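# Seat the banded ring green side up on the lone peg

## Task

Slide the banded ring, with its green side facing up, fully down onto the single free-standing peg on the wooden board. At the end no part of the robot may touch the ring. The board must lie flat with at least half of its area resting on the cloth.

## Robot and tools

Robot: two arms, left_arm and right_arm, each with six revolute joints and a parallel two-finger gripper. Joint order for every arm, everywhere (rows, results): waist (joint1), shoulder (joint2), elbow (joint3), wrist pitch (joint4), wrist yaw (joint5), wrist roll (joint6). Stated ranges in radians: waist -2.618 to 3.054, shoulder 0.000 to 3.142, elbow 0.000 to 3.142, wrist pitch -1.571 to 1.571, wrist yaw -1.571 to 1.571, wrist roll -2.094 to 2.094. True ends may differ by up to 0.059 rad. Any target beyond a stated end by more than 0.059 rad, and further out than the joint now sits, is refused. A target past the real end is clipped, and the result may then say "joint sent to its limit".

Frames: the scene frame has its origin at table-top height midway between the arms, +x out over the table, +y toward left_arm, +z up. Calibrated bases: left_arm at (+0.057, +0.375, +0.033) m, right_arm at (+0.012, -0.294, +0.044) m, both nearly unrotated. Each arm's end_effector_position (metres) and end_effector_quat_wxyz are given in that arm's own base frame and can be off by a few cm. The reported point sits between the finger pads about 1 cm short of the tips; fingers point along the gripper's +z and open along its y.

Row format (used by execute_actions and move): one flat list of 14 numbers covering both arms, even if only one moves: left waist, shoulder, elbow, wrist pitch, wrist yaw, wrist roll, left opening, then the same seven for right. Joint numbers are absolute target angles in radians, not offsets. Opening is an absolute command from -1 (closed) to +1 (fully open). A zero is a real command, so repeat the current value to leave a gripper alone; to keep a resting joint still, resend its "Joint targets" angle.

execute_actions(actions, cameras): actions is a list of actions; each action is a table of up to 15 rows, one per 1/30 s step, and a short table repeats its final row to fill 15 steps. An empty actions list returns the state plus all camera images. cameras: list of names, ["all"], or []; by default none when actions run. Per step, each joint target is kept within 0.339 rad (waist, shoulder, elbow) or 2.2 rad (wrist joints) of the measured angle, and a row that would jump the gripper more than 200 mm is scaled back, so far goals need several actions.

move(target, speed, blend, opening_speed, grip_force, blocking, cameras): target is one 14-number row or a list of up to 15 rows, absolute angles as above. All joints of both arms interpolate together, so paths curve; nothing avoids obstacles or the other arm. speed: rad/s of the joint with the longest way, 0.01 to 12.57, default 0.5, one value or one per target. blend (rad): corner rounding between listed targets, 0 means stop at each. opening_speed: rate of the opening command per second on the -1..+1 scale, at least 0.2. grip_force: newtons per pad, 10 to 50 (50 = full), one value or one per arm; it persists, and lower values close slowly. blocking=false returns after about 0.5 s while motion continues; a new move replaces it. The result adds a "move:" line: done, off_target (settled more than 0.035 rad from target), moving, held, or fault, possibly naming arms, plus limits=held if steps were withheld. Neither done nor off_target tells you about contact.

wait(seconds 0 to 10, cameras): lets time pass holding the last commands. stop(cameras): brakes a running move. zoom_image(camera, region): camera is cam_left_wrist or cam_right_wrist; region [x0, y0, x1, y1] in pixels of its latest image, origin top-left, at most 504 by 504. Full images are 896x504. read_manual(section="licences") only returns licence texts. finished_scene(scene): pass the current scene's number; this is final, so call it only once the ring is seated and released.

Results: Joint positions (rad, plus gripper gap in metres, 0.093 fully open), Joint velocities, Joint targets (what the joints are heading to now), Tool commands, joint torques (N m, include arm weight, wrap at ±28 for joints 1-3), grip_measured, and "joint command not followed" when the clearance check altered targets. Velocities may be summarised as "within noise".

Gripping: grip_measured is on the same -1..+1 scale. Pads meet near -0.94; an object of width w mm reads about -0.94 + 0.0208·w. To grasp a rigid part firmly, command at least 0.24 below that reading and keep sending it; to release, command well above it. Avoid huge sudden drops in the command, which spike the force.

Hazards: do not drop or fling parts, slam into the table, board or fixtures, or push hard. Anything leaving the table fails the task. Keep the arms from colliding or gripping each other, and keep wrist-camera cables off objects (cable contact counts as touching). Holding loads or stretched poses heats motors; MOTOR HOT appears near 75 °C, and at 90 °C the arm folds and becomes unusable. Objects may occasionally be nudged by outside disturbances, so check images before the final release.

Each tool is called in YAML: its name, and indented under it one key for each argument.

## Session

execute_actions:
  actions: []

Scene clock: 0.00 s.
left_arm: end_effector_position=(+0.3955, -0.0006, +0.0871) grip_measured=+1.000 end_effector_quat_wxyz=(+0.550, -0.058, +0.829, +0.075) | right_arm: end_effector_position=(+0.3870, -0.0189, +0.0813) grip_measured=+1.000 end_effector_quat_wxyz=(+0.547, +0.048, +0.835, -0.043)
Joint positions: left_arm=[-0.132 1.567 0.436 0.718 -0.31 -0.067 0.093] | right_arm=[0.008 1.538 0.388 0.736 0.132 0.037 0.093]
Joint velocities: within noise
Joint torques (N m): no reading
Heat: left arm: 30 °C; right arm: 29 °C.
Joint targets: left_arm=[-0.132 1.561 0.444 0.719 -0.310 -0.067] | right_arm=[0.008 1.528 0.400 0.749 0.132 0.037]
Tool commands: left_gripper/opening=+1.0 right_gripper/opening=+1.0

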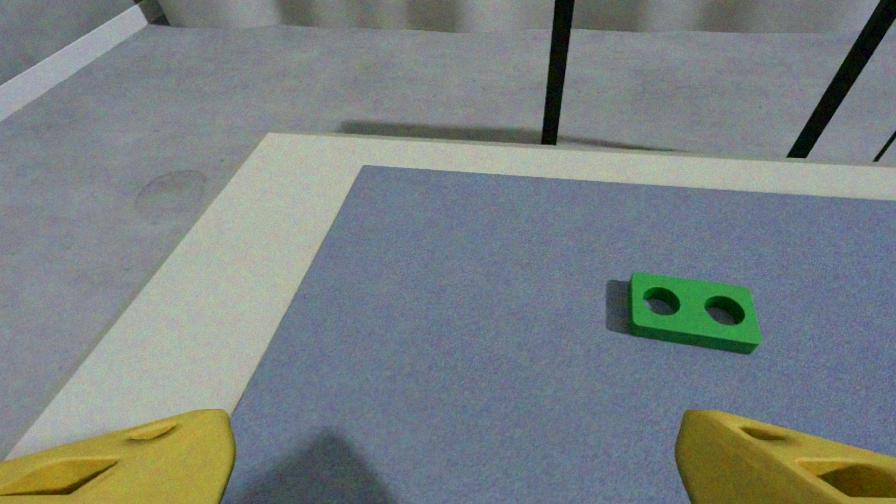

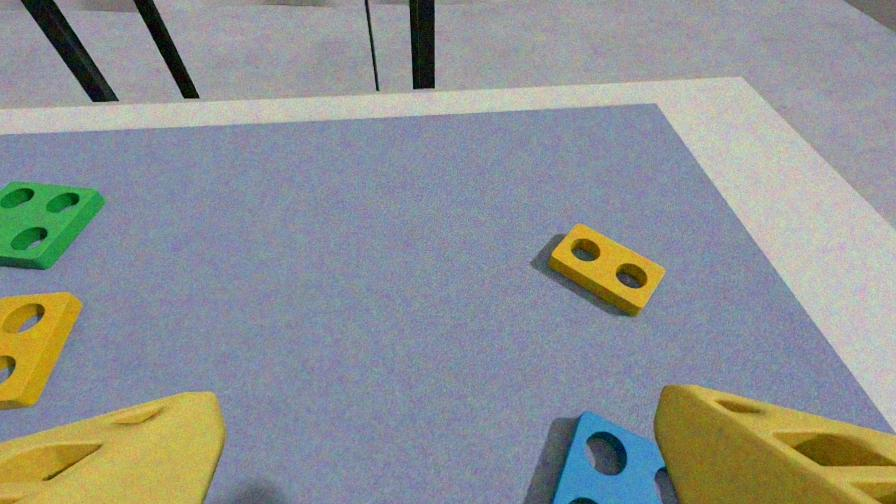

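move:
  target:
    - [0, 1.15, 1.255, -0.9, 0, 0, 1, 0.0, 1.15, 1.255, -0.9, 0, 0, 1]
    - [-0.7, 1.15, 1.255, -0.9, 0, 0, 1, 0.7, 1.15, 1.255, -0.9, 0, 0, 1]
  speed: 1
  blend: 0.1
  cameras: ["all"]

Scene clock: 3.03 s.
left_arm: end_effector_position=(+0.2466, -0.2059, +0.2583) grip_measured=+1.000 end_effector_quat_wxyz=(+0.349, +0.313, +0.874, -0.128) | right_arm: end_effector_position=(+0.2433, +0.2024, +0.2478) grip_measured=+1.000 end_effector_quat_wxyz=(+0.332, -0.316, +0.881, +0.119)
Joint positions: left_arm=[-0.697 1.158 1.234 -0.885 -0.001 -0.008 0.093] | right_arm=[0.697 1.162 1.22 -0.906 0.005 0.006 0.093]
Joint torques (N m): left_arm=[-0.17 -3.84 8.39 1.9 -0.05 0.13] | right_arm=[0.42 -3.88 11.14 1.67 -0.06 0.03]
Heat: left arm: 30 °C; right arm: 29 °C.
Joint targets: left_arm=[-0.700 1.150 1.255 -0.900 0.000 0.000] | right_arm=[0.700 1.150 1.255 -0.900 0.000 0.000]
move: done

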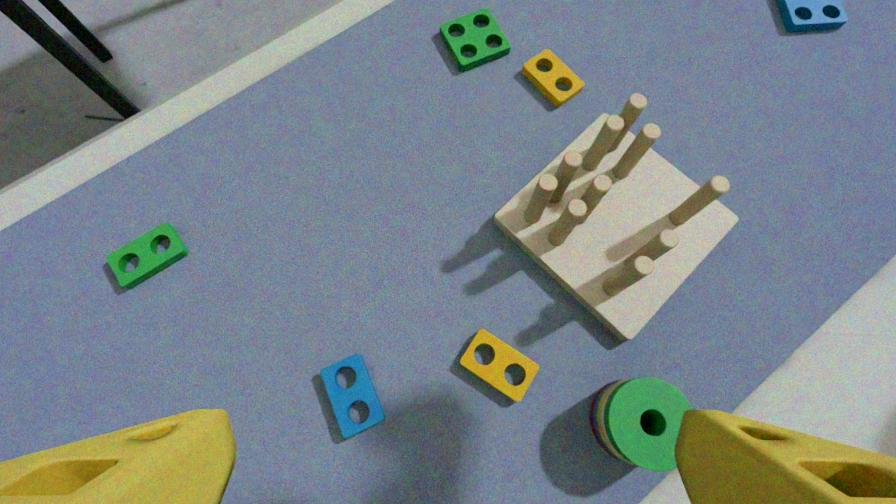

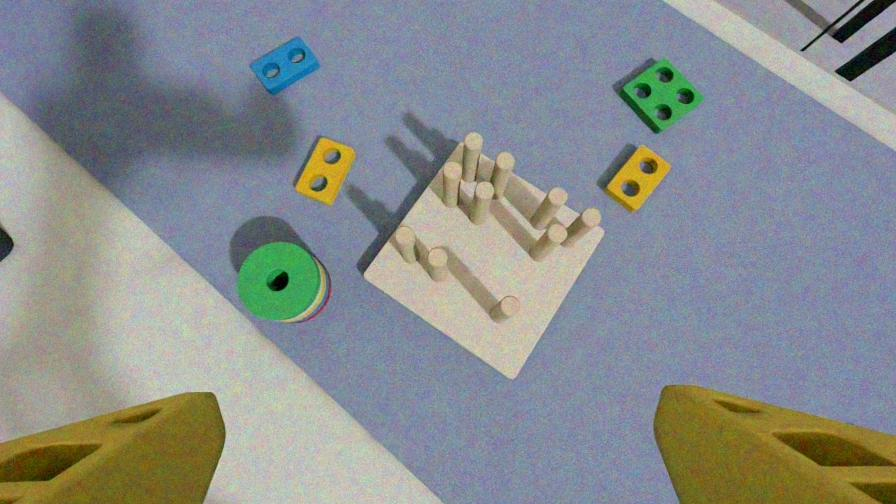

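move:
  target:
    - [0.1,1.15,1.255,-0.9,0,0,1,0.85,1.6,1.6,-1.1,0,0,1]
    - [0.1,1.15,1.255,-0.9,0,0,1,1.008,2.195,2.018,-1.365,0,0.13,1]
  speed: 0.9
  blend: 0.05
  cameras: ["all"]

Scene clock: 7.13 s.
left_arm: end_effector_position=(+0.3197, +0.0310, +0.2583) grip_measured=+1.000 end_effector_quat_wxyz=(+0.371, -0.048, +0.927, +0.017) | right_arm: end_effector_position=(+0.2273, +0.3599, +0.0924) grip_measured=+1.000 end_effector_quat_wxyz=(+0.000, -0.429, +0.903, -0.003)
Joint positions: left_arm=[0.097 1.158 1.234 -0.885 0 -0.008 0.093] | right_arm=[1.009 2.194 1.981 -1.36 0.005 0.122 0.093]
Joint torques (N m): left_arm=[0.58 -3.71 8.38 1.91 -0.04 0.14] | right_arm=[-0.01 -10.07 10.3 0.26 -0.05 0.19]
Heat: left arm: 31 °C; right arm: 30 °C.
Joint targets: left_arm=[0.100 1.150 1.255 -0.900 0.000 0.000] | right_arm=[1.008 2.195 2.018 -1.365 0.000 0.130]
move: off_target (right_arm); right_arm: the elbow is farthest, 0.037 rad from its target

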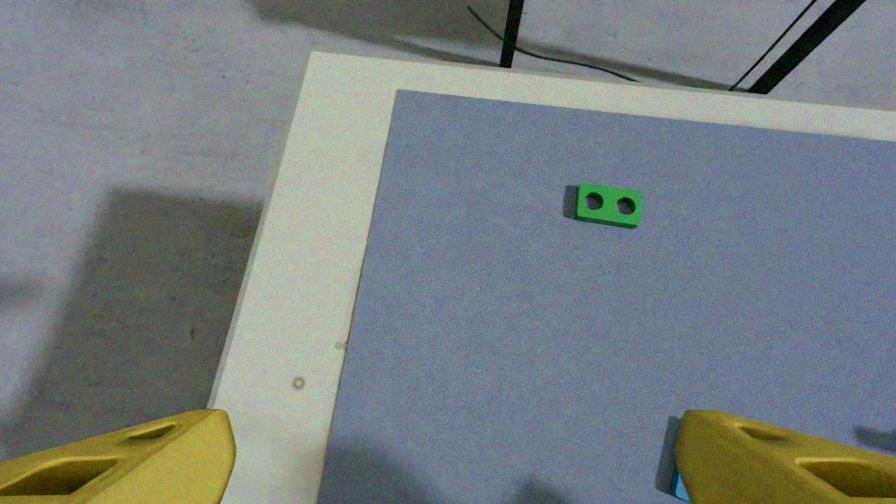

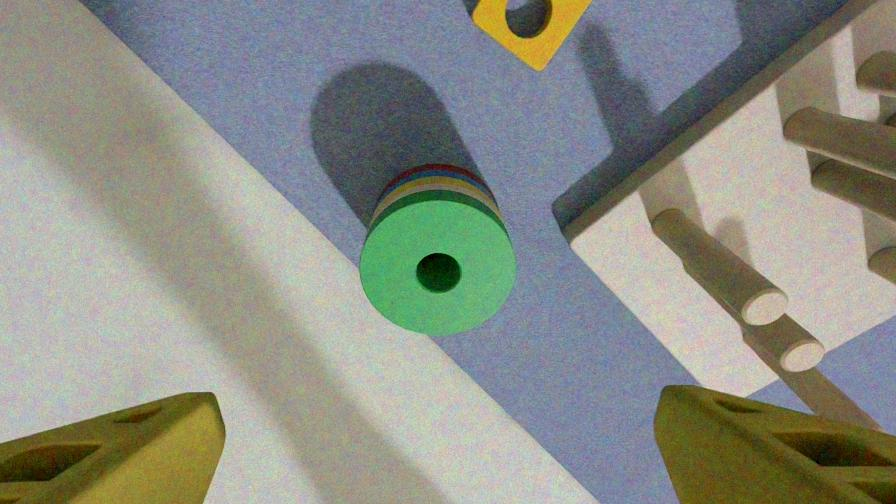

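move:
  target: [0.1,1.15,1.255,-0.9,0,0,1,1.012,2.12,1.708,-1.125,0,0.13,1]
  speed: 0.4
  cameras: ["cam_right_wrist"]

Scene clock: 9.27 s.
left_arm: end_effector_position=(+0.3197, +0.0310, +0.2583) grip_measured=+1.000 end_effector_quat_wxyz=(+0.371, -0.048, +0.927, +0.017) | right_arm: end_effector_position=(+0.2191, +0.3467, +0.0342) grip_measured=+1.000 end_effector_quat_wxyz=(-0.009, -0.429, +0.903, -0.009)
Joint positions: left_arm=[0.097 1.158 1.234 -0.885 0 -0.008 0.093] | right_arm=[1.009 2.175 1.717 -1.139 0.005 0.122 0.093]
Joint torques (N m): left_arm=[0.62 -3.7 8.51 1.89 0 0.13] | right_arm=[0.39 -14.41 5.67 0.35 -0.06 0.17]
Heat: left arm: 31 °C; right arm: 31 °C.
Joint targets: left_arm=[0.100 1.150 1.255 -0.900 0.000 0.000] | right_arm=[1.012 2.120 1.708 -1.125 0.000 0.130]
move: off_target (right_arm); right_arm: the shoulder is farthest, 0.055 rad from its target
Images, in order (width x height): cam_right_wrist 896x504.

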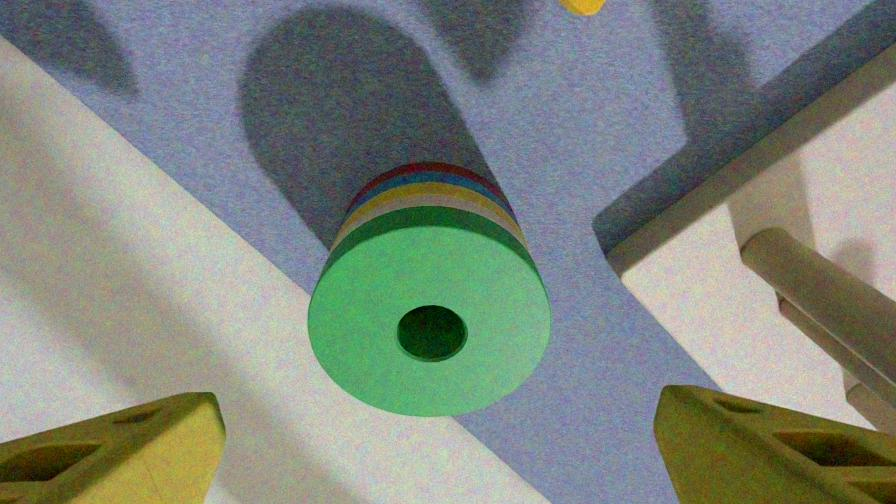

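move:
  target: [0.1,1.15,1.255,-0.9,0,0,1,1.016,2.2,1.611,-0.981,0,0.13,1]
  speed: 0.2
  cameras: ["cam_right_wrist"]

Scene clock: 11.07 s.
left_arm: end_effector_position=(+0.3197, +0.0310, +0.2583) grip_measured=+1.000 end_effector_quat_wxyz=(+0.371, -0.048, +0.927, +0.017) | right_arm: end_effector_position=(+0.2206, +0.3492, +0.0045) grip_measured=+1.000 end_effector_quat_wxyz=(+0.003, -0.429, +0.903, -0.001)
Joint positions: left_arm=[0.097 1.158 1.234 -0.885 0 -0.008 0.093] | right_arm=[1.009 2.19 1.62 -0.996 0.005 0.122 0.093]
Joint torques (N m): left_arm=[0.54 -3.84 8.35 1.9 -0.03 0.09] | right_arm=[0.79 -9.06 5.59 0.46 -0.06 0.16]
Heat: left arm: 32 °C; right arm: 32 °C.
Joint targets: left_arm=[0.100 1.150 1.255 -0.900 0.000 0.000] | right_arm=[1.016 2.200 1.611 -0.981 0.000 0.130]
move: done
Images, in order (width x height): cam_right_wrist 896x504.

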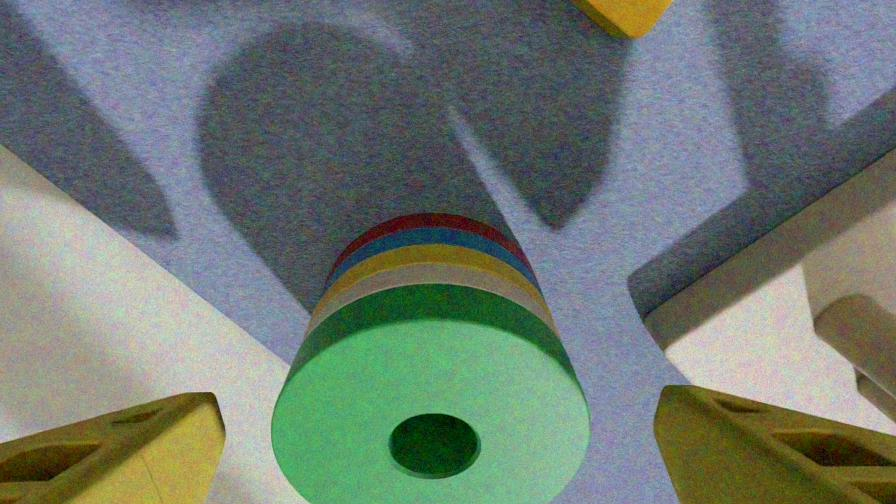

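move:
  target: [0.1,1.15,1.255,-0.9,0,0,1,1.016,2.2,1.611,-0.981,0,0.13,-0.2]
  opening_speed: 0.7
  grip_force: [50,30]
  cameras: ["cam_right_wrist"]

Scene clock: 13.80 s.
left_arm: end_effector_position=(+0.3197, +0.0310, +0.2583) grip_measured=+1.000 end_effector_quat_wxyz=(+0.371, -0.048, +0.927, +0.017) | right_arm: end_effector_position=(+0.2208, +0.3494, +0.0045) grip_measured=+0.219 end_effector_quat_wxyz=(+0.004, -0.429, +0.903, +0.000)
Joint positions: left_arm=[0.097 1.158 1.234 -0.885 0 -0.008 0.093] | right_arm=[1.009 2.19 1.62 -0.995 0.005 0.122 0.056]
Joint torques (N m): left_arm=[0.61 -3.86 8.38 1.88 -0.07 0.09] | right_arm=[0.8 -9.03 5.59 0.46 -0.06 0.16]
Heat: left arm: 32 °C; right arm: 33 °C.
Joint targets: left_arm=[0.100 1.150 1.255 -0.900 0.000 0.000] | right_arm=[1.016 2.200 1.611 -0.981 0.000 0.130]
grip_force (N): 50, 30
move: done
Images, in order (width x height): cam_right_wrist 896x504.

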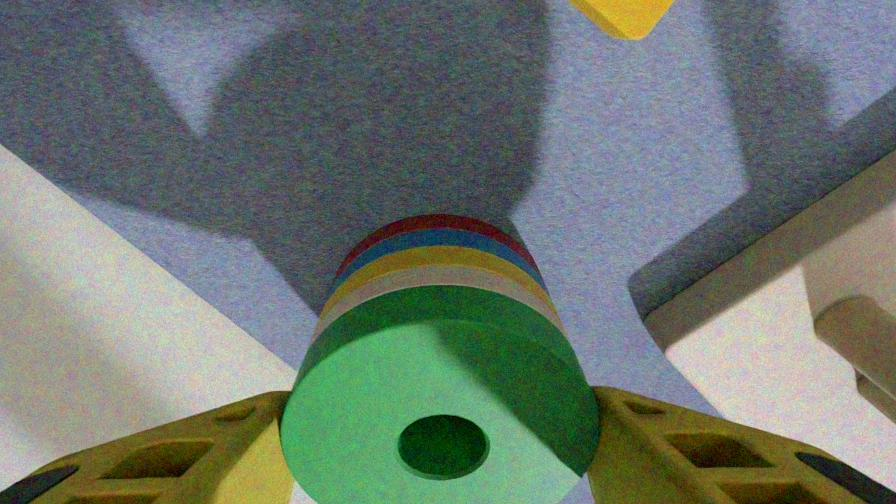

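move:
  target:
    - [0.1,1.15,1.255,-0.9,0,0,1,1.016,2.11,1.765,-1.185,0,0.13,-0.2]
    - [0.1,1.15,1.255,-0.9,0,0,1,1.016,1.99,1.915,-1.41,0,0.13,-0.2]
    - [0.1,1.15,1.255,-0.9,0,0,1,0.72,1.99,1.915,-1.41,0,-0.16,-0.2]
  speed: 0.4
  blend: 0.04
  cameras: ["cam_right_wrist"]

move:
  target:
    - [-0.3,0.8,0.8,-0.5,0,0,1,0.72,1.99,1.915,-1.41,0,-0.16,-0.2]
    - [-0.95,0.537,0.502,-0.365,0,0,1,0.72,1.99,1.915,-1.41,0,-0.16,-0.2]
  speed: 0.8
  blend: 0.04
  cameras: ["all"]

Scene clock: 17.03 s.
left_arm: end_effector_position=(+0.3197, +0.0310, +0.2583) grip_measured=+1.000 end_effector_quat_wxyz=(+0.371, -0.048, +0.927, +0.017) | right_arm: end_effector_position=(+0.2964, +0.2568, +0.1292) grip_measured=+0.209 end_effector_quat_wxyz=(+0.006, -0.420, +0.908, +0.000)
Joint positions: left_arm=[0.097 1.158 1.234 -0.885 0 -0.008 0.093] | right_arm=[0.715 2.034 1.881 -1.405 0.003 -0.151 0.055]
Joint torques (N m): left_arm=[0.54 -3.66 8.47 1.88 -0.06 0.13] | right_arm=[0.53 -12.68 10.1 0.25 -0.05 0.04]
Heat: left arm: 33 °C; right arm: 35 °C.
Joint targets: left_arm=[0.100 1.150 1.255 -0.900 0.000 0.000] | right_arm=[0.720 1.990 1.915 -1.410 0.000 -0.160]
grip_force (N): 50, 30
move: off_target (right_arm); right_arm: the shoulder is farthest, 0.044 rad from its target
Images, in order (width x height): cam_right_wrist 896x504.

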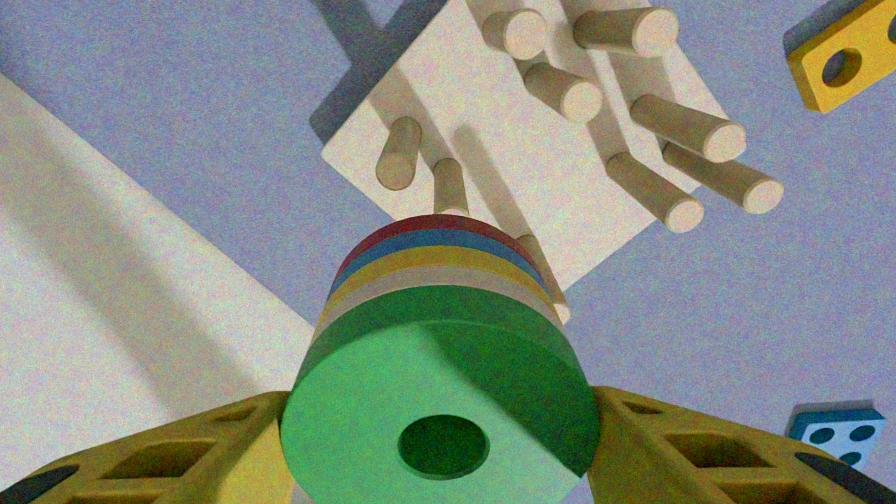

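Scene clock: 19.13 s.
left_arm: end_effector_position=(+0.1538, -0.2125, +0.2025) grip_measured=+1.000 end_effector_quat_wxyz=(+0.484, +0.379, +0.749, -0.249) | right_arm: end_effector_position=(+0.2964, +0.2568, +0.1292) grip_measured=+0.209 end_effector_quat_wxyz=(+0.006, -0.420, +0.907, +0.000)
Joint positions: left_arm=[-0.944 0.543 0.508 -0.385 0 -0.008 0.093] | right_arm=[0.715 2.034 1.881 -1.405 0.003 -0.152 0.055]
Joint torques (N m): left_arm=[-0.5 -0.09 6.86 2.71 -0.08 0.16] | right_arm=[0.57 -12.66 10.06 0.26 -0.05 0.03]
Heat: left arm: 33 °C; right arm: 37 °C.
Joint targets: left_arm=[-0.950 0.537 0.502 -0.365 0.000 0.000] | right_arm=[0.720 1.990 1.915 -1.410 0.000 -0.160]
grip_force (N): 50, 30
move: off_target (right_arm); right_arm: the shoulder is farthest, 0.044 rad from its target

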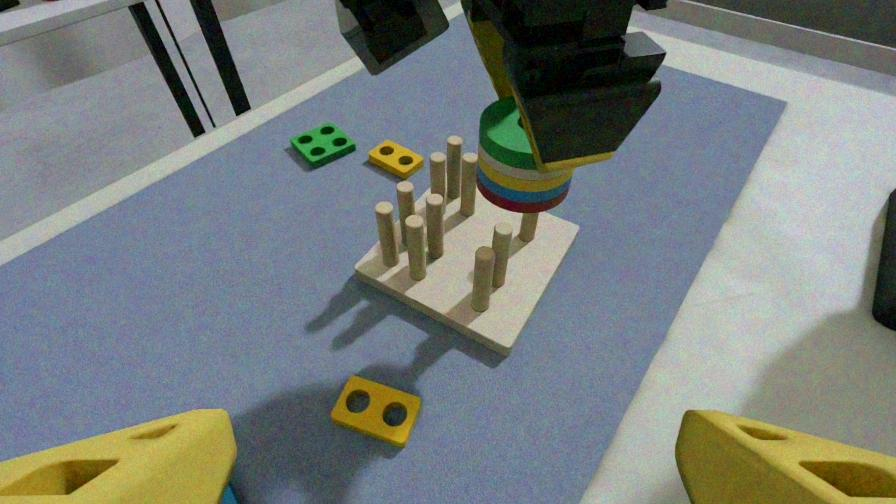

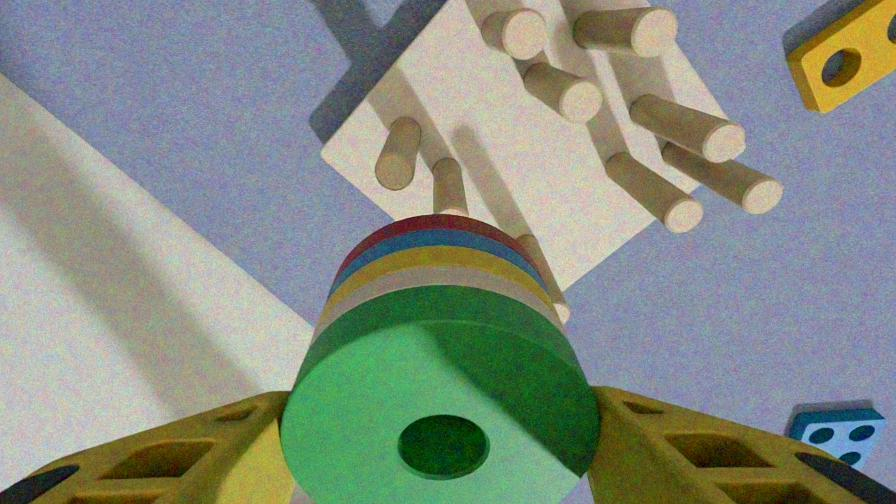

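move:
  target: [-0.95,0.537,0.502,-0.365,0,0,1,0.573,1.89,1.647,-1.277,0,-0.307,-0.2]
  speed: 0.35
  cameras: ["all"]

zoom_image:
  camera: "cam_left_wrist"
  region: [420, 110, 620, 310]

Scene clock: 21.03 s.
left_arm: end_effector_position=(+0.1538, -0.2125, +0.2026) grip_measured=+1.000 end_effector_quat_wxyz=(+0.484, +0.379, +0.748, -0.249) | right_arm: end_effector_position=(+0.3080, +0.1989, +0.1060) grip_measured=+0.209 end_effector_quat_wxyz=(-0.002, -0.423, +0.906, -0.002)
Joint positions: left_arm=[-0.944 0.543 0.508 -0.385 0 -0.008 0.093] | right_arm=[0.575 1.941 1.657 -1.29 0.003 -0.298 0.055]
Joint torques (N m): left_arm=[-0.34 -0.28 6.84 2.74 -0.03 0.11] | right_arm=[-0.06 -12.62 5.85 0.4 -0.06 0]
Heat: left arm: 33 °C; right arm: 38 °C.
Joint targets: left_arm=[-0.950 0.537 0.502 -0.365 0.000 0.000] | right_arm=[0.573 1.890 1.647 -1.277 0.000 -0.307]
grip_force (N): 50, 30
move: off_target (right_arm); right_arm: the shoulder is farthest, 0.051 rad from its target

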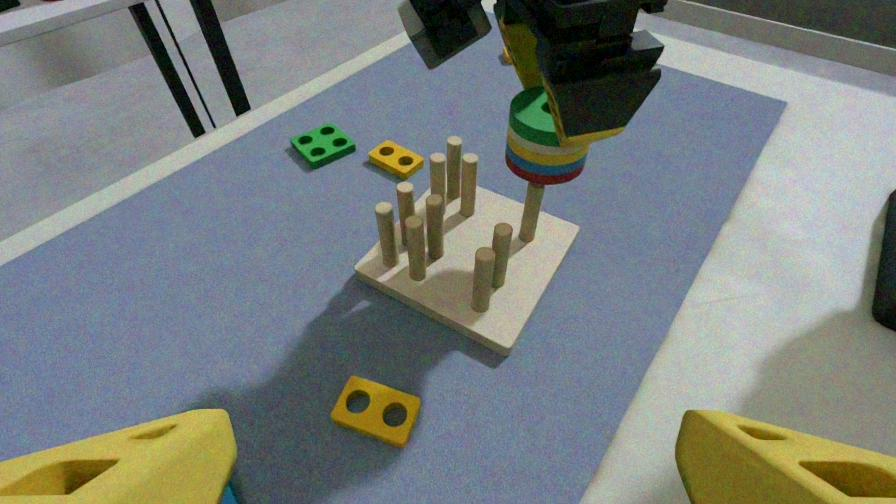

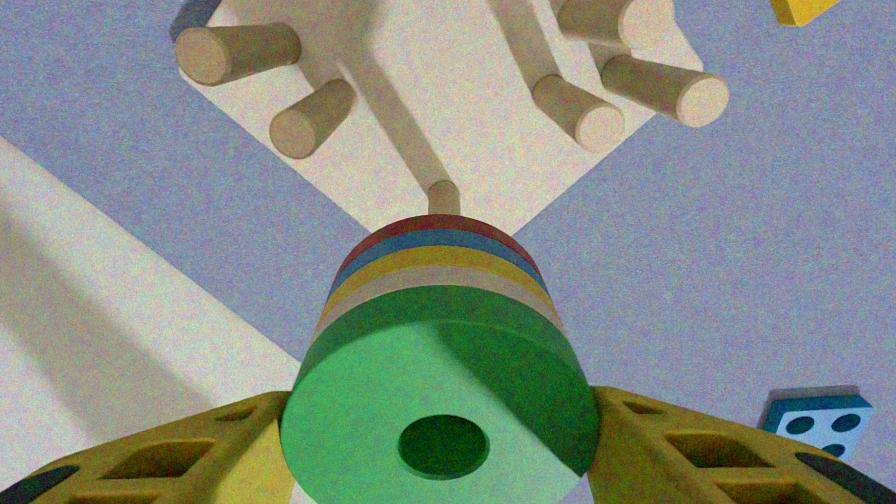

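Scaled by 2.520 from the camera's 896x504 image, which has a finer 1280x720 frame.

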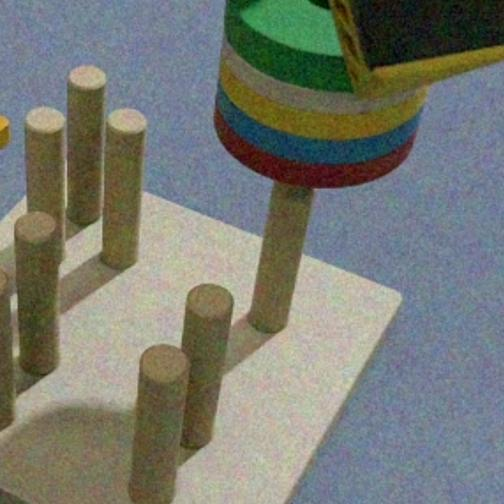

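move:
  target: [-0.95,0.537,0.502,-0.365,0,0,1,0.58,1.96,1.608,-1.222,0,-0.307,-0.2]
  speed: 0.12
  cameras: ["all"]

zoom_image:
  camera: "cam_left_wrist"
  region: [420, 110, 620, 310]

Scene clock: 22.97 s.
left_arm: end_effector_position=(+0.1538, -0.2125, +0.2026) grip_measured=+1.000 end_effector_quat_wxyz=(+0.484, +0.379, +0.748, -0.249) | right_arm: end_effector_position=(+0.3105, +0.2005, +0.0926) grip_measured=+0.209 end_effector_quat_wxyz=(+0.001, -0.423, +0.906, -0.001)
Joint positions: left_arm=[-0.944 0.543 0.508 -0.385 0 -0.008 0.093] | right_arm=[0.575 1.951 1.617 -1.235 0.003 -0.299 0.055]
Joint torques (N m): left_arm=[-0.27 -0.06 6.87 2.74 -0.03 0.08] | right_arm=[0.68 -7.66 5.87 0.43 -0.06 0.03]
Heat: left arm: 33 °C; right arm: 38 °C.
Joint targets: left_arm=[-0.950 0.537 0.502 -0.365 0.000 0.000] | right_arm=[0.580 1.960 1.608 -1.222 0.000 -0.307]
grip_force (N): 50, 30
move: done

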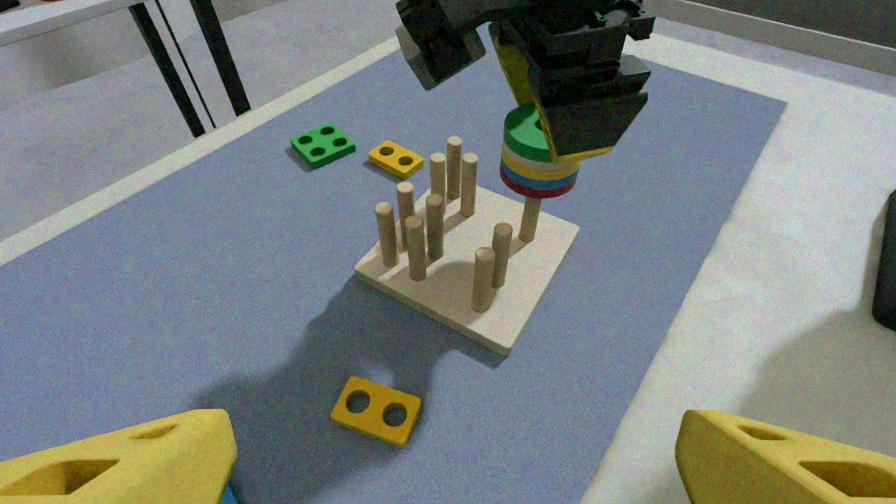

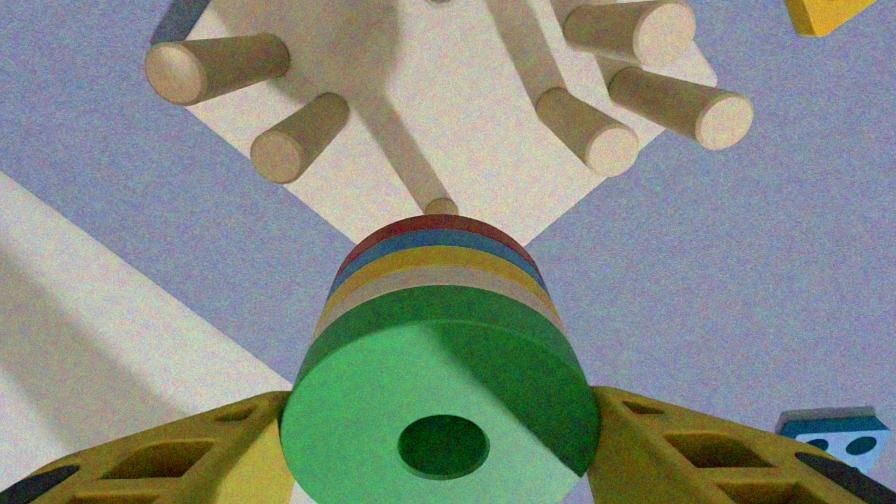

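Scaled by 2.520 from the camera's 896x504 image, which has a finer 1280x720 frame.

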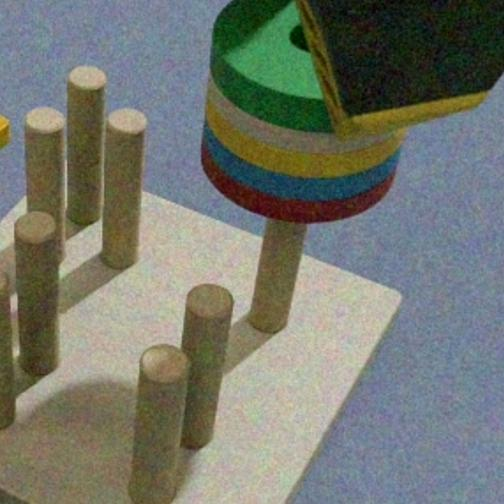

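move:
  target:
    - [-0.95,0.537,0.502,-0.365,0,0,1,0.58,1.969,1.610,-1.217,0,-0.307,-0.2]
    - [-0.95,0.537,0.502,-0.365,0,0,1,0.58,1.979,1.545,-1.14,0,-0.307,-0.2]
  speed: 0.08
  cameras: ["all"]

zoom_image:
  camera: "cam_left_wrist"
  region: [420, 110, 620, 310]

Scene clock: 25.43 s.
left_arm: end_effector_position=(+0.1538, -0.2125, +0.2026) grip_measured=+1.000 end_effector_quat_wxyz=(+0.484, +0.379, +0.748, -0.249) | right_arm: end_effector_position=(+0.3107, +0.2006, +0.0708) grip_measured=+0.209 end_effector_quat_wxyz=(-0.001, -0.423, +0.906, -0.002)
Joint positions: left_arm=[-0.944 0.543 0.508 -0.385 0 -0.008 0.093] | right_arm=[0.575 1.969 1.555 -1.16 0.003 -0.299 0.055]
Joint torques (N m): left_arm=[-0.39 -0.25 6.71 2.7 -0.08 0.14] | right_arm=[0.68 -7.62 5.78 0.51 -0.06 0.02]
Heat: left arm: 33 °C; right arm: 38 °C.
Joint targets: left_arm=[-0.950 0.537 0.502 -0.365 0.000 0.000] | right_arm=[0.580 1.979 1.545 -1.140 0.000 -0.307]
grip_force (N): 50, 30
move: done

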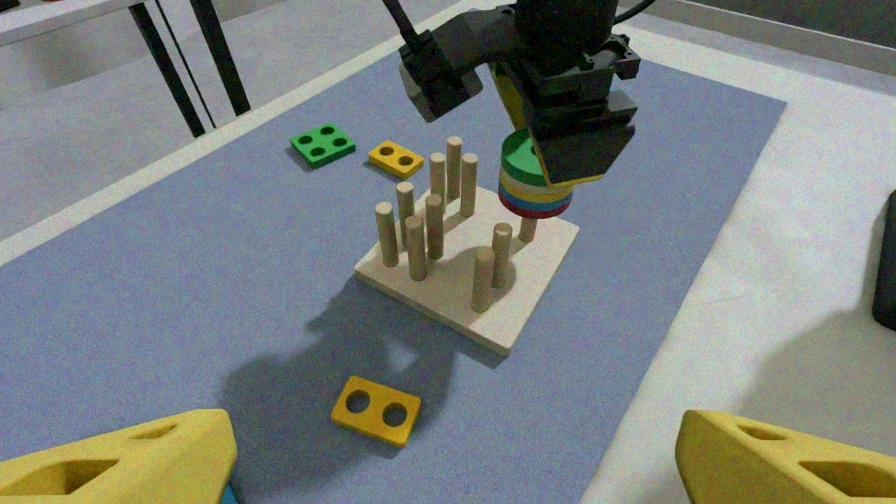

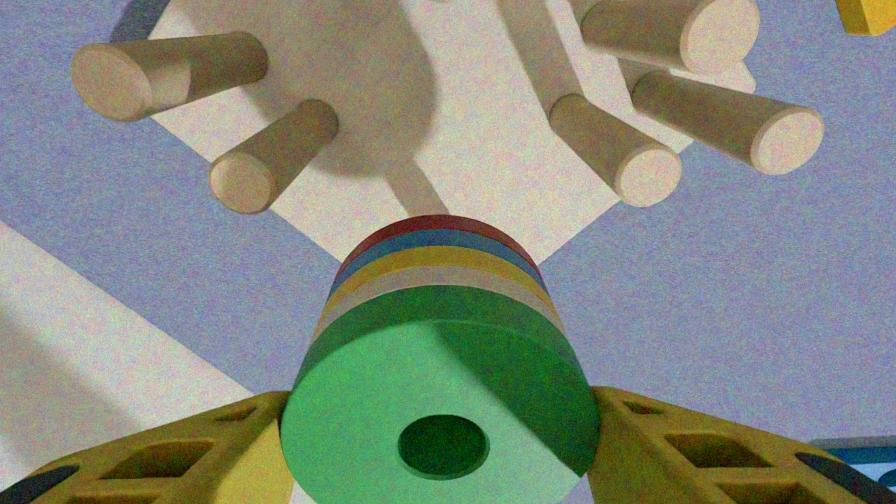

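Scaled by 2.520 from the camera's 896x504 image, which has a finer 1280x720 frame.

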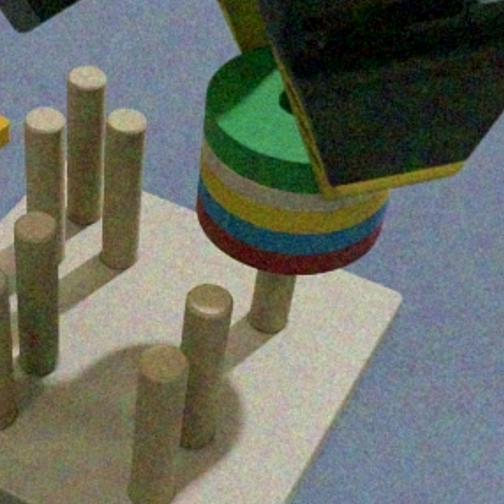

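move:
  target:
    - [-0.95,0.537,0.502,-0.365,0,0,1,0.58,1.998,1.467,-1.04,0,-0.307,-0.2]
    - [-0.95,0.537,0.502,-0.365,0,0,1,0.58,2.024,1.410,-0.957,0,-0.307,-0.2]
  speed: 0.1
  blend: 0.02
  cameras: ["all"]

zoom_image:
  camera: "cam_left_wrist"
  region: [420, 110, 620, 310]

Scene clock: 28.10 s.
left_arm: end_effector_position=(+0.1538, -0.2125, +0.2026) grip_measured=+1.000 end_effector_quat_wxyz=(+0.484, +0.379, +0.748, -0.249) | right_arm: end_effector_position=(+0.3109, +0.2007, +0.0218) grip_measured=+0.209 end_effector_quat_wxyz=(+0.001, -0.423, +0.906, -0.002)
Joint positions: left_arm=[-0.944 0.543 0.508 -0.385 0 -0.008 0.093] | right_arm=[0.575 2.014 1.419 -0.974 0.003 -0.299 0.055]
Joint torques (N m): left_arm=[-0.44 -0.05 6.74 2.74 -0.07 0.09] | right_arm=[0.65 -7.76 5.52 0.49 -0.06 0.02]
Heat: left arm: 33 °C; right arm: 38 °C.
Joint targets: left_arm=[-0.950 0.537 0.502 -0.365 0.000 0.000] | right_arm=[0.580 2.024 1.410 -0.957 0.000 -0.307]
grip_force (N): 50, 30
move: done

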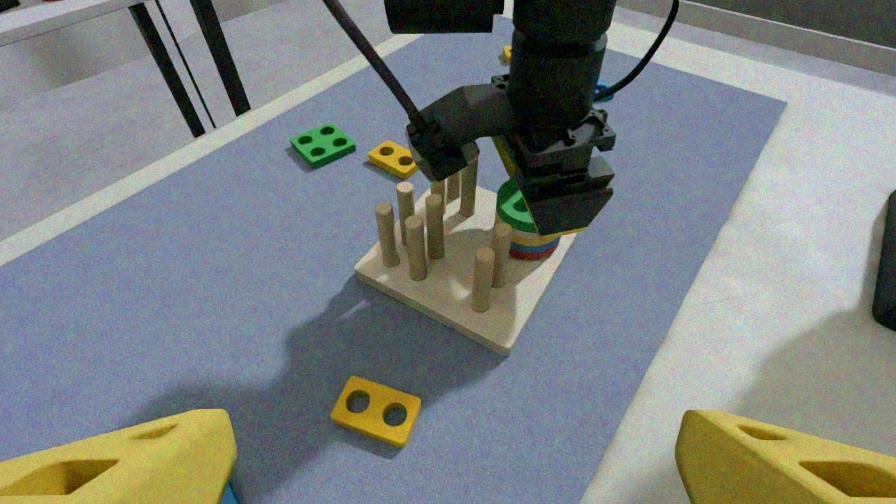

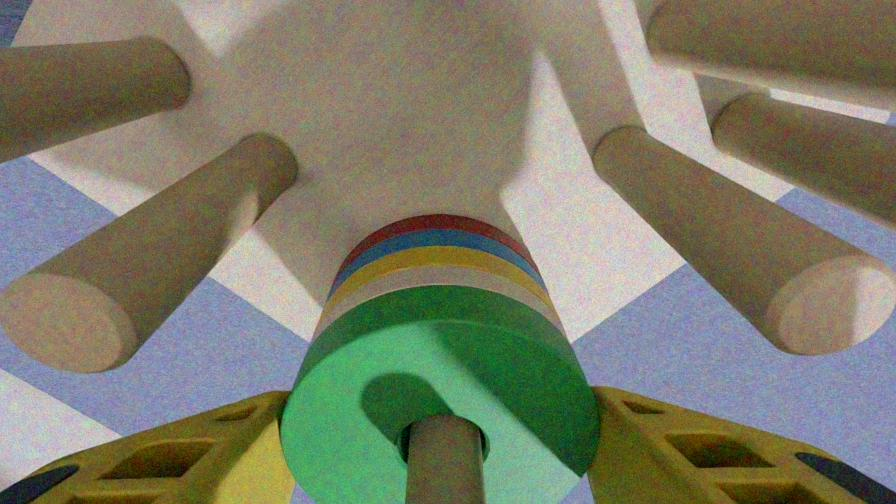

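Scaled by 2.520 from the camera's 896x504 image, which has a finer 1280x720 frame.

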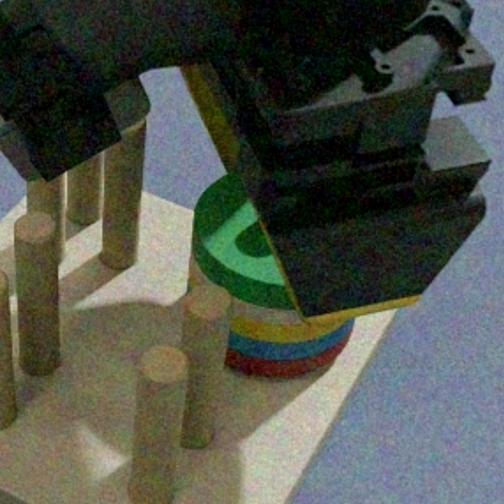

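move:
  target: [-0.95,0.537,0.502,-0.365,0,0,1,0.58,2.031,1.398,-0.937,0,-0.307,-0.2]
  speed: 0.05

move:
  target: [-0.95,0.537,0.502,-0.365,0,0,1,0.58,2.036,1.388,-0.922,0,-0.307,-0.2]
  speed: 0.05
  cameras: ["all"]

zoom_image:
  camera: "cam_left_wrist"
  region: [420, 110, 620, 310]

Scene clock: 29.03 s.
left_arm: end_effector_position=(+0.1538, -0.2125, +0.2026) grip_measured=+1.000 end_effector_quat_wxyz=(+0.484, +0.379, +0.748, -0.249) | right_arm: end_effector_position=(+0.3110, +0.2008, +0.0179) grip_measured=+0.209 end_effector_quat_wxyz=(+0.001, -0.423, +0.906, -0.002)
Joint positions: left_arm=[-0.944 0.543 0.508 -0.385 0 -0.008 0.093] | right_arm=[0.575 2.019 1.409 -0.959 0.003 -0.299 0.055]
Joint torques (N m): left_arm=[-0.28 -0.08 6.79 2.77 -0.09 0.13] | right_arm=[0.64 -7.6 5.27 0.53 -0.07 0.02]
Heat: left arm: 33 °C; right arm: 38 °C.
Joint targets: left_arm=[-0.950 0.537 0.502 -0.365 0.000 0.000] | right_arm=[0.580 2.031 1.398 -0.937 0.000 -0.307]
grip_force (N): 50, 30
move: done

Scene clock: 29.73 s.
left_arm: end_effector_position=(+0.1538, -0.2125, +0.2027) grip_measured=+1.000 end_effector_quat_wxyz=(+0.484, +0.379, +0.748, -0.250) | right_arm: end_effector_position=(+0.3110, +0.2007, +0.0174) grip_measured=+0.209 end_effector_quat_wxyz=(+0.002, -0.423, +0.906, -0.002)
Joint positions: left_arm=[-0.944 0.543 0.508 -0.384 0 -0.008 0.093] | right_arm=[0.575 2.019 1.407 -0.956 0.004 -0.299 0.055]
Joint torques (N m): left_arm=[-0.36 -0.29 6.79 2.74 -0.06 0.11] | right_arm=[0.64 -7.19 4.56 0.67 -0.07 0.03]
Heat: left arm: 33 °C; right arm: 38 °C.
Joint targets: left_arm=[-0.950 0.537 0.502 -0.365 0.000 0.000] | right_arm=[0.580 2.036 1.388 -0.922 0.000 -0.307]
grip_force (N): 50, 30
move: done

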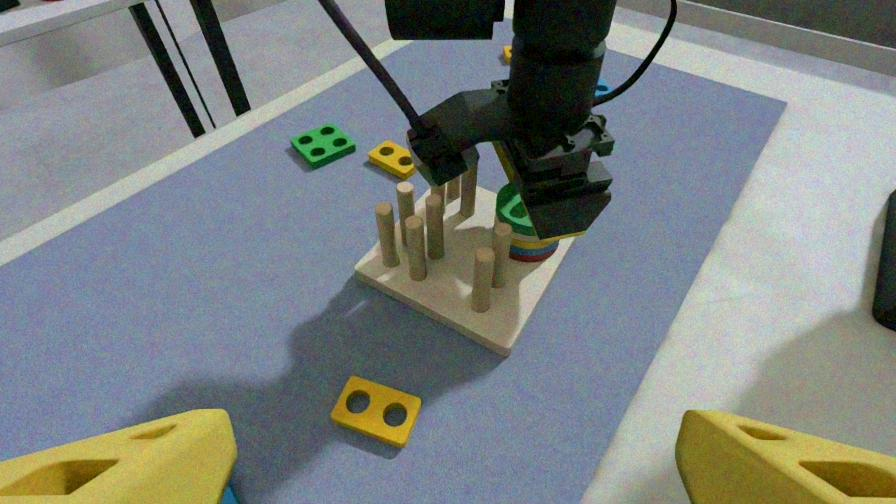

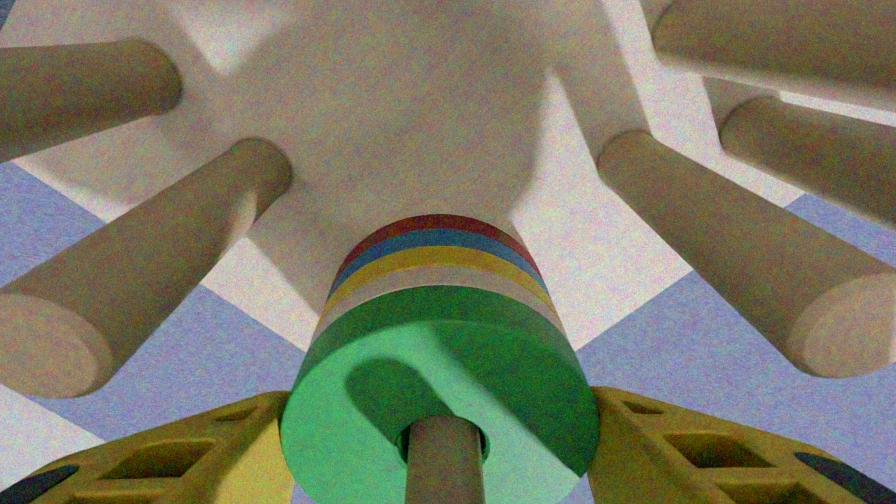

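Scaled by 2.520 from the camera's 896x504 image, which has a finer 1280x720 frame.

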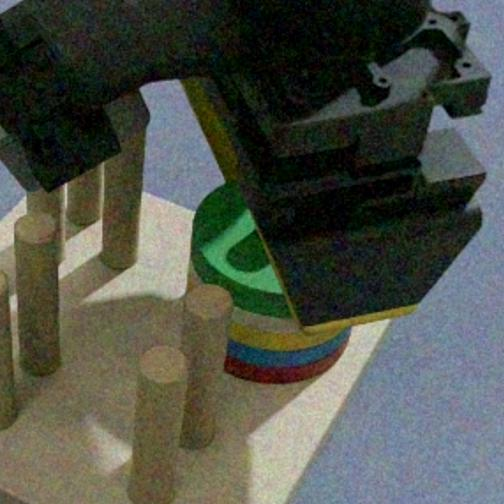

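Contact. Release, then lift.

move:
  target: [-0.95,0.537,0.502,-0.365,0,0,1,0.58,2.030,1.398,-0.94,0,-0.307,0.75]
  opening_speed: 0.6
  cameras: ["all"]

move:
  target:
    - [-0.95,0.537,0.502,-0.365,0,0,1,0.58,1.975,1.49,-1.04,0,-0.307,0.75]
    - [-0.95,0.537,0.502,-0.365,0,0,1,0.58,1.93,1.57,-1.14,0,-0.307,0.75]
    - [-0.95,0.537,0.502,-0.365,0,0,1,0.58,1.9,1.76,-1.32,0,-0.307,0.75]
  speed: 0.25
  blend: 0.02
  cameras: ["all"]

zoom_image:
  camera: "cam_left_wrist"
  region: [420, 110, 620, 310]

Scene clock: 31.80 s.
left_arm: end_effector_position=(+0.1538, -0.2125, +0.2027) grip_measured=+1.000 end_effector_quat_wxyz=(+0.484, +0.379, +0.748, -0.250) | right_arm: end_effector_position=(+0.3112, +0.2008, +0.0171) grip_measured=+0.749 end_effector_quat_wxyz=(+0.002, -0.423, +0.906, -0.002)
Joint positions: left_arm=[-0.944 0.543 0.508 -0.384 0 -0.008 0.093] | right_arm=[0.575 2.02 1.407 -0.955 0.004 -0.299 0.081]
Joint torques (N m): left_arm=[-0.44 -0.14 6.9 2.71 -0.08 0.07] | right_arm=[0.65 -7.77 5.55 0.45 -0.08 0.02]
Heat: left arm: 33 °C; right arm: 37 °C.
Joint targets: left_arm=[-0.950 0.537 0.502 -0.365 0.000 0.000] | right_arm=[0.580 2.030 1.398 -0.940 0.000 -0.307]
grip_force (N): 50, 30
move: done

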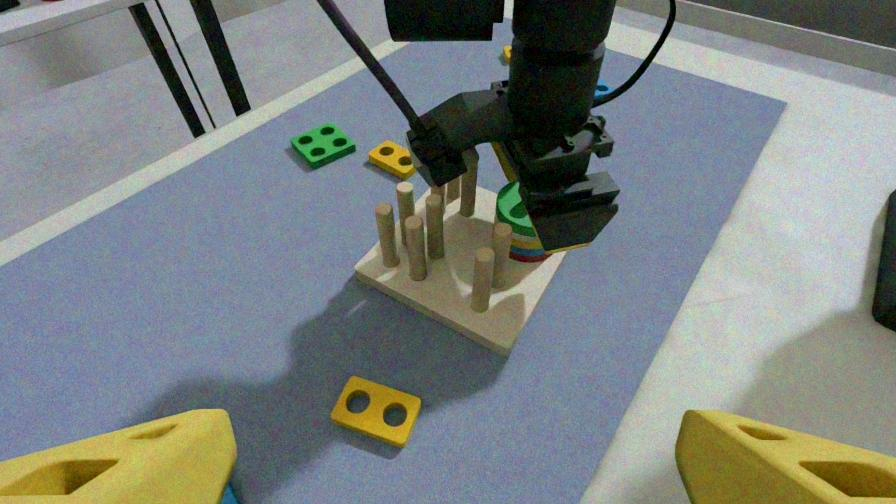

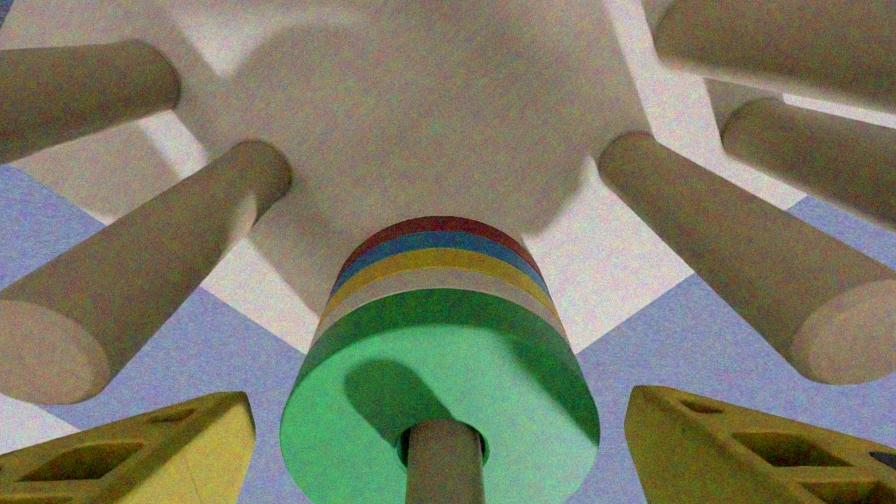

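Scene clock: 34.00 s.
left_arm: end_effector_position=(+0.1538, -0.2125, +0.2027) grip_measured=+1.000 end_effector_quat_wxyz=(+0.484, +0.379, +0.748, -0.250) | right_arm: end_effector_position=(+0.3169, +0.2045, +0.1228) grip_measured=+0.749 end_effector_quat_wxyz=(+0.019, -0.423, +0.906, +0.001)
Joint positions: left_arm=[-0.944 0.543 0.508 -0.384 0 -0.008 0.093] | right_arm=[0.575 1.943 1.725 -1.316 0.004 -0.299 0.081]
Joint torques (N m): left_arm=[-0.2 -0.17 6.78 2.72 -0.07 0.11] | right_arm=[0.64 -12.01 10.24 0.31 -0.07 0.03]
Heat: left arm: 33 °C; right arm: 38 °C.
Joint targets: left_arm=[-0.950 0.537 0.502 -0.365 0.000 0.000] | right_arm=[0.580 1.900 1.760 -1.320 0.000 -0.307]
grip_force (N): 50, 30
move: off_target (right_arm); right_arm: the shoulder is farthest, 0.043 rad from its target

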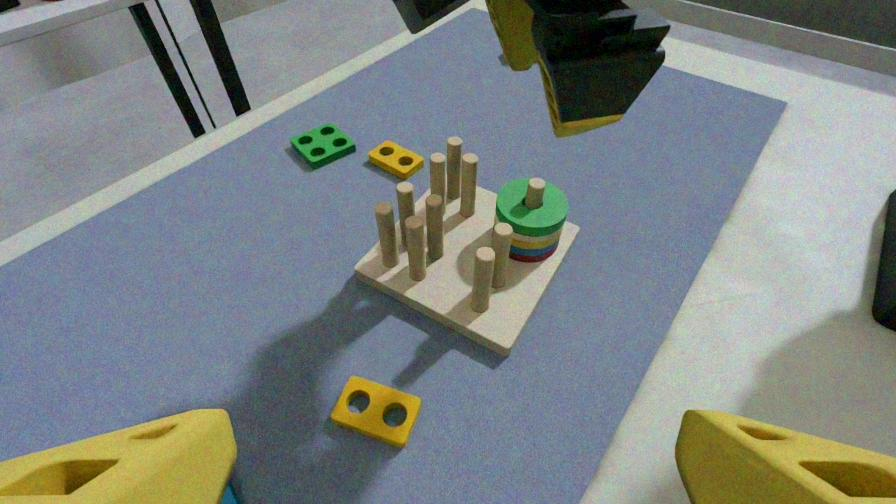

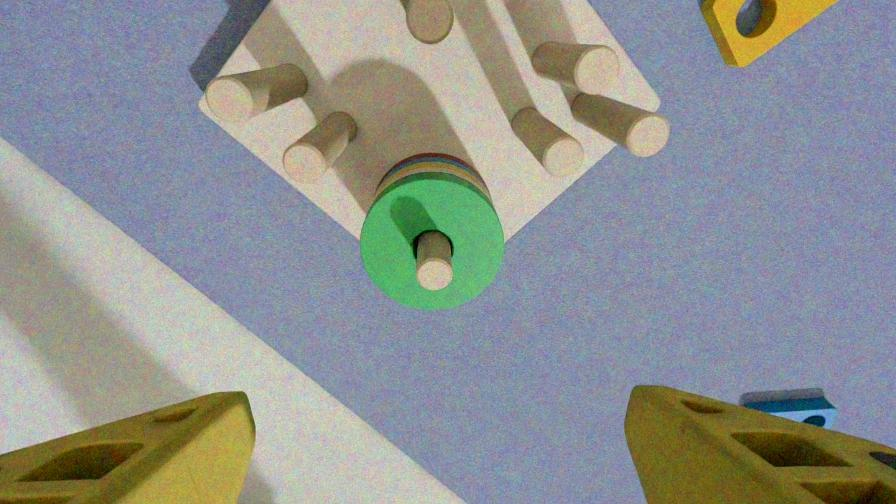

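Scaled by 2.520 from the camera's 896x504 image, which has a finer 1280x720 frame.

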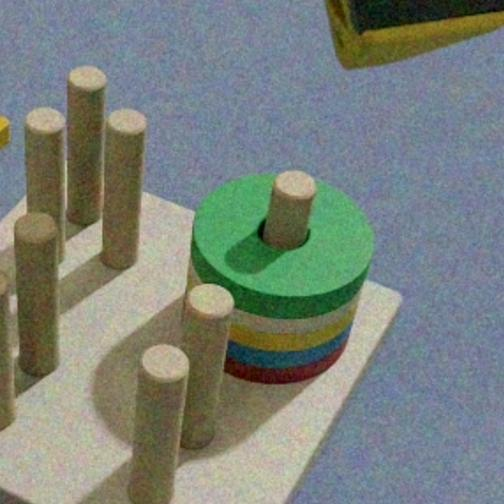

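finished_scene:
  scene: 2

The scene is finished: the task was done.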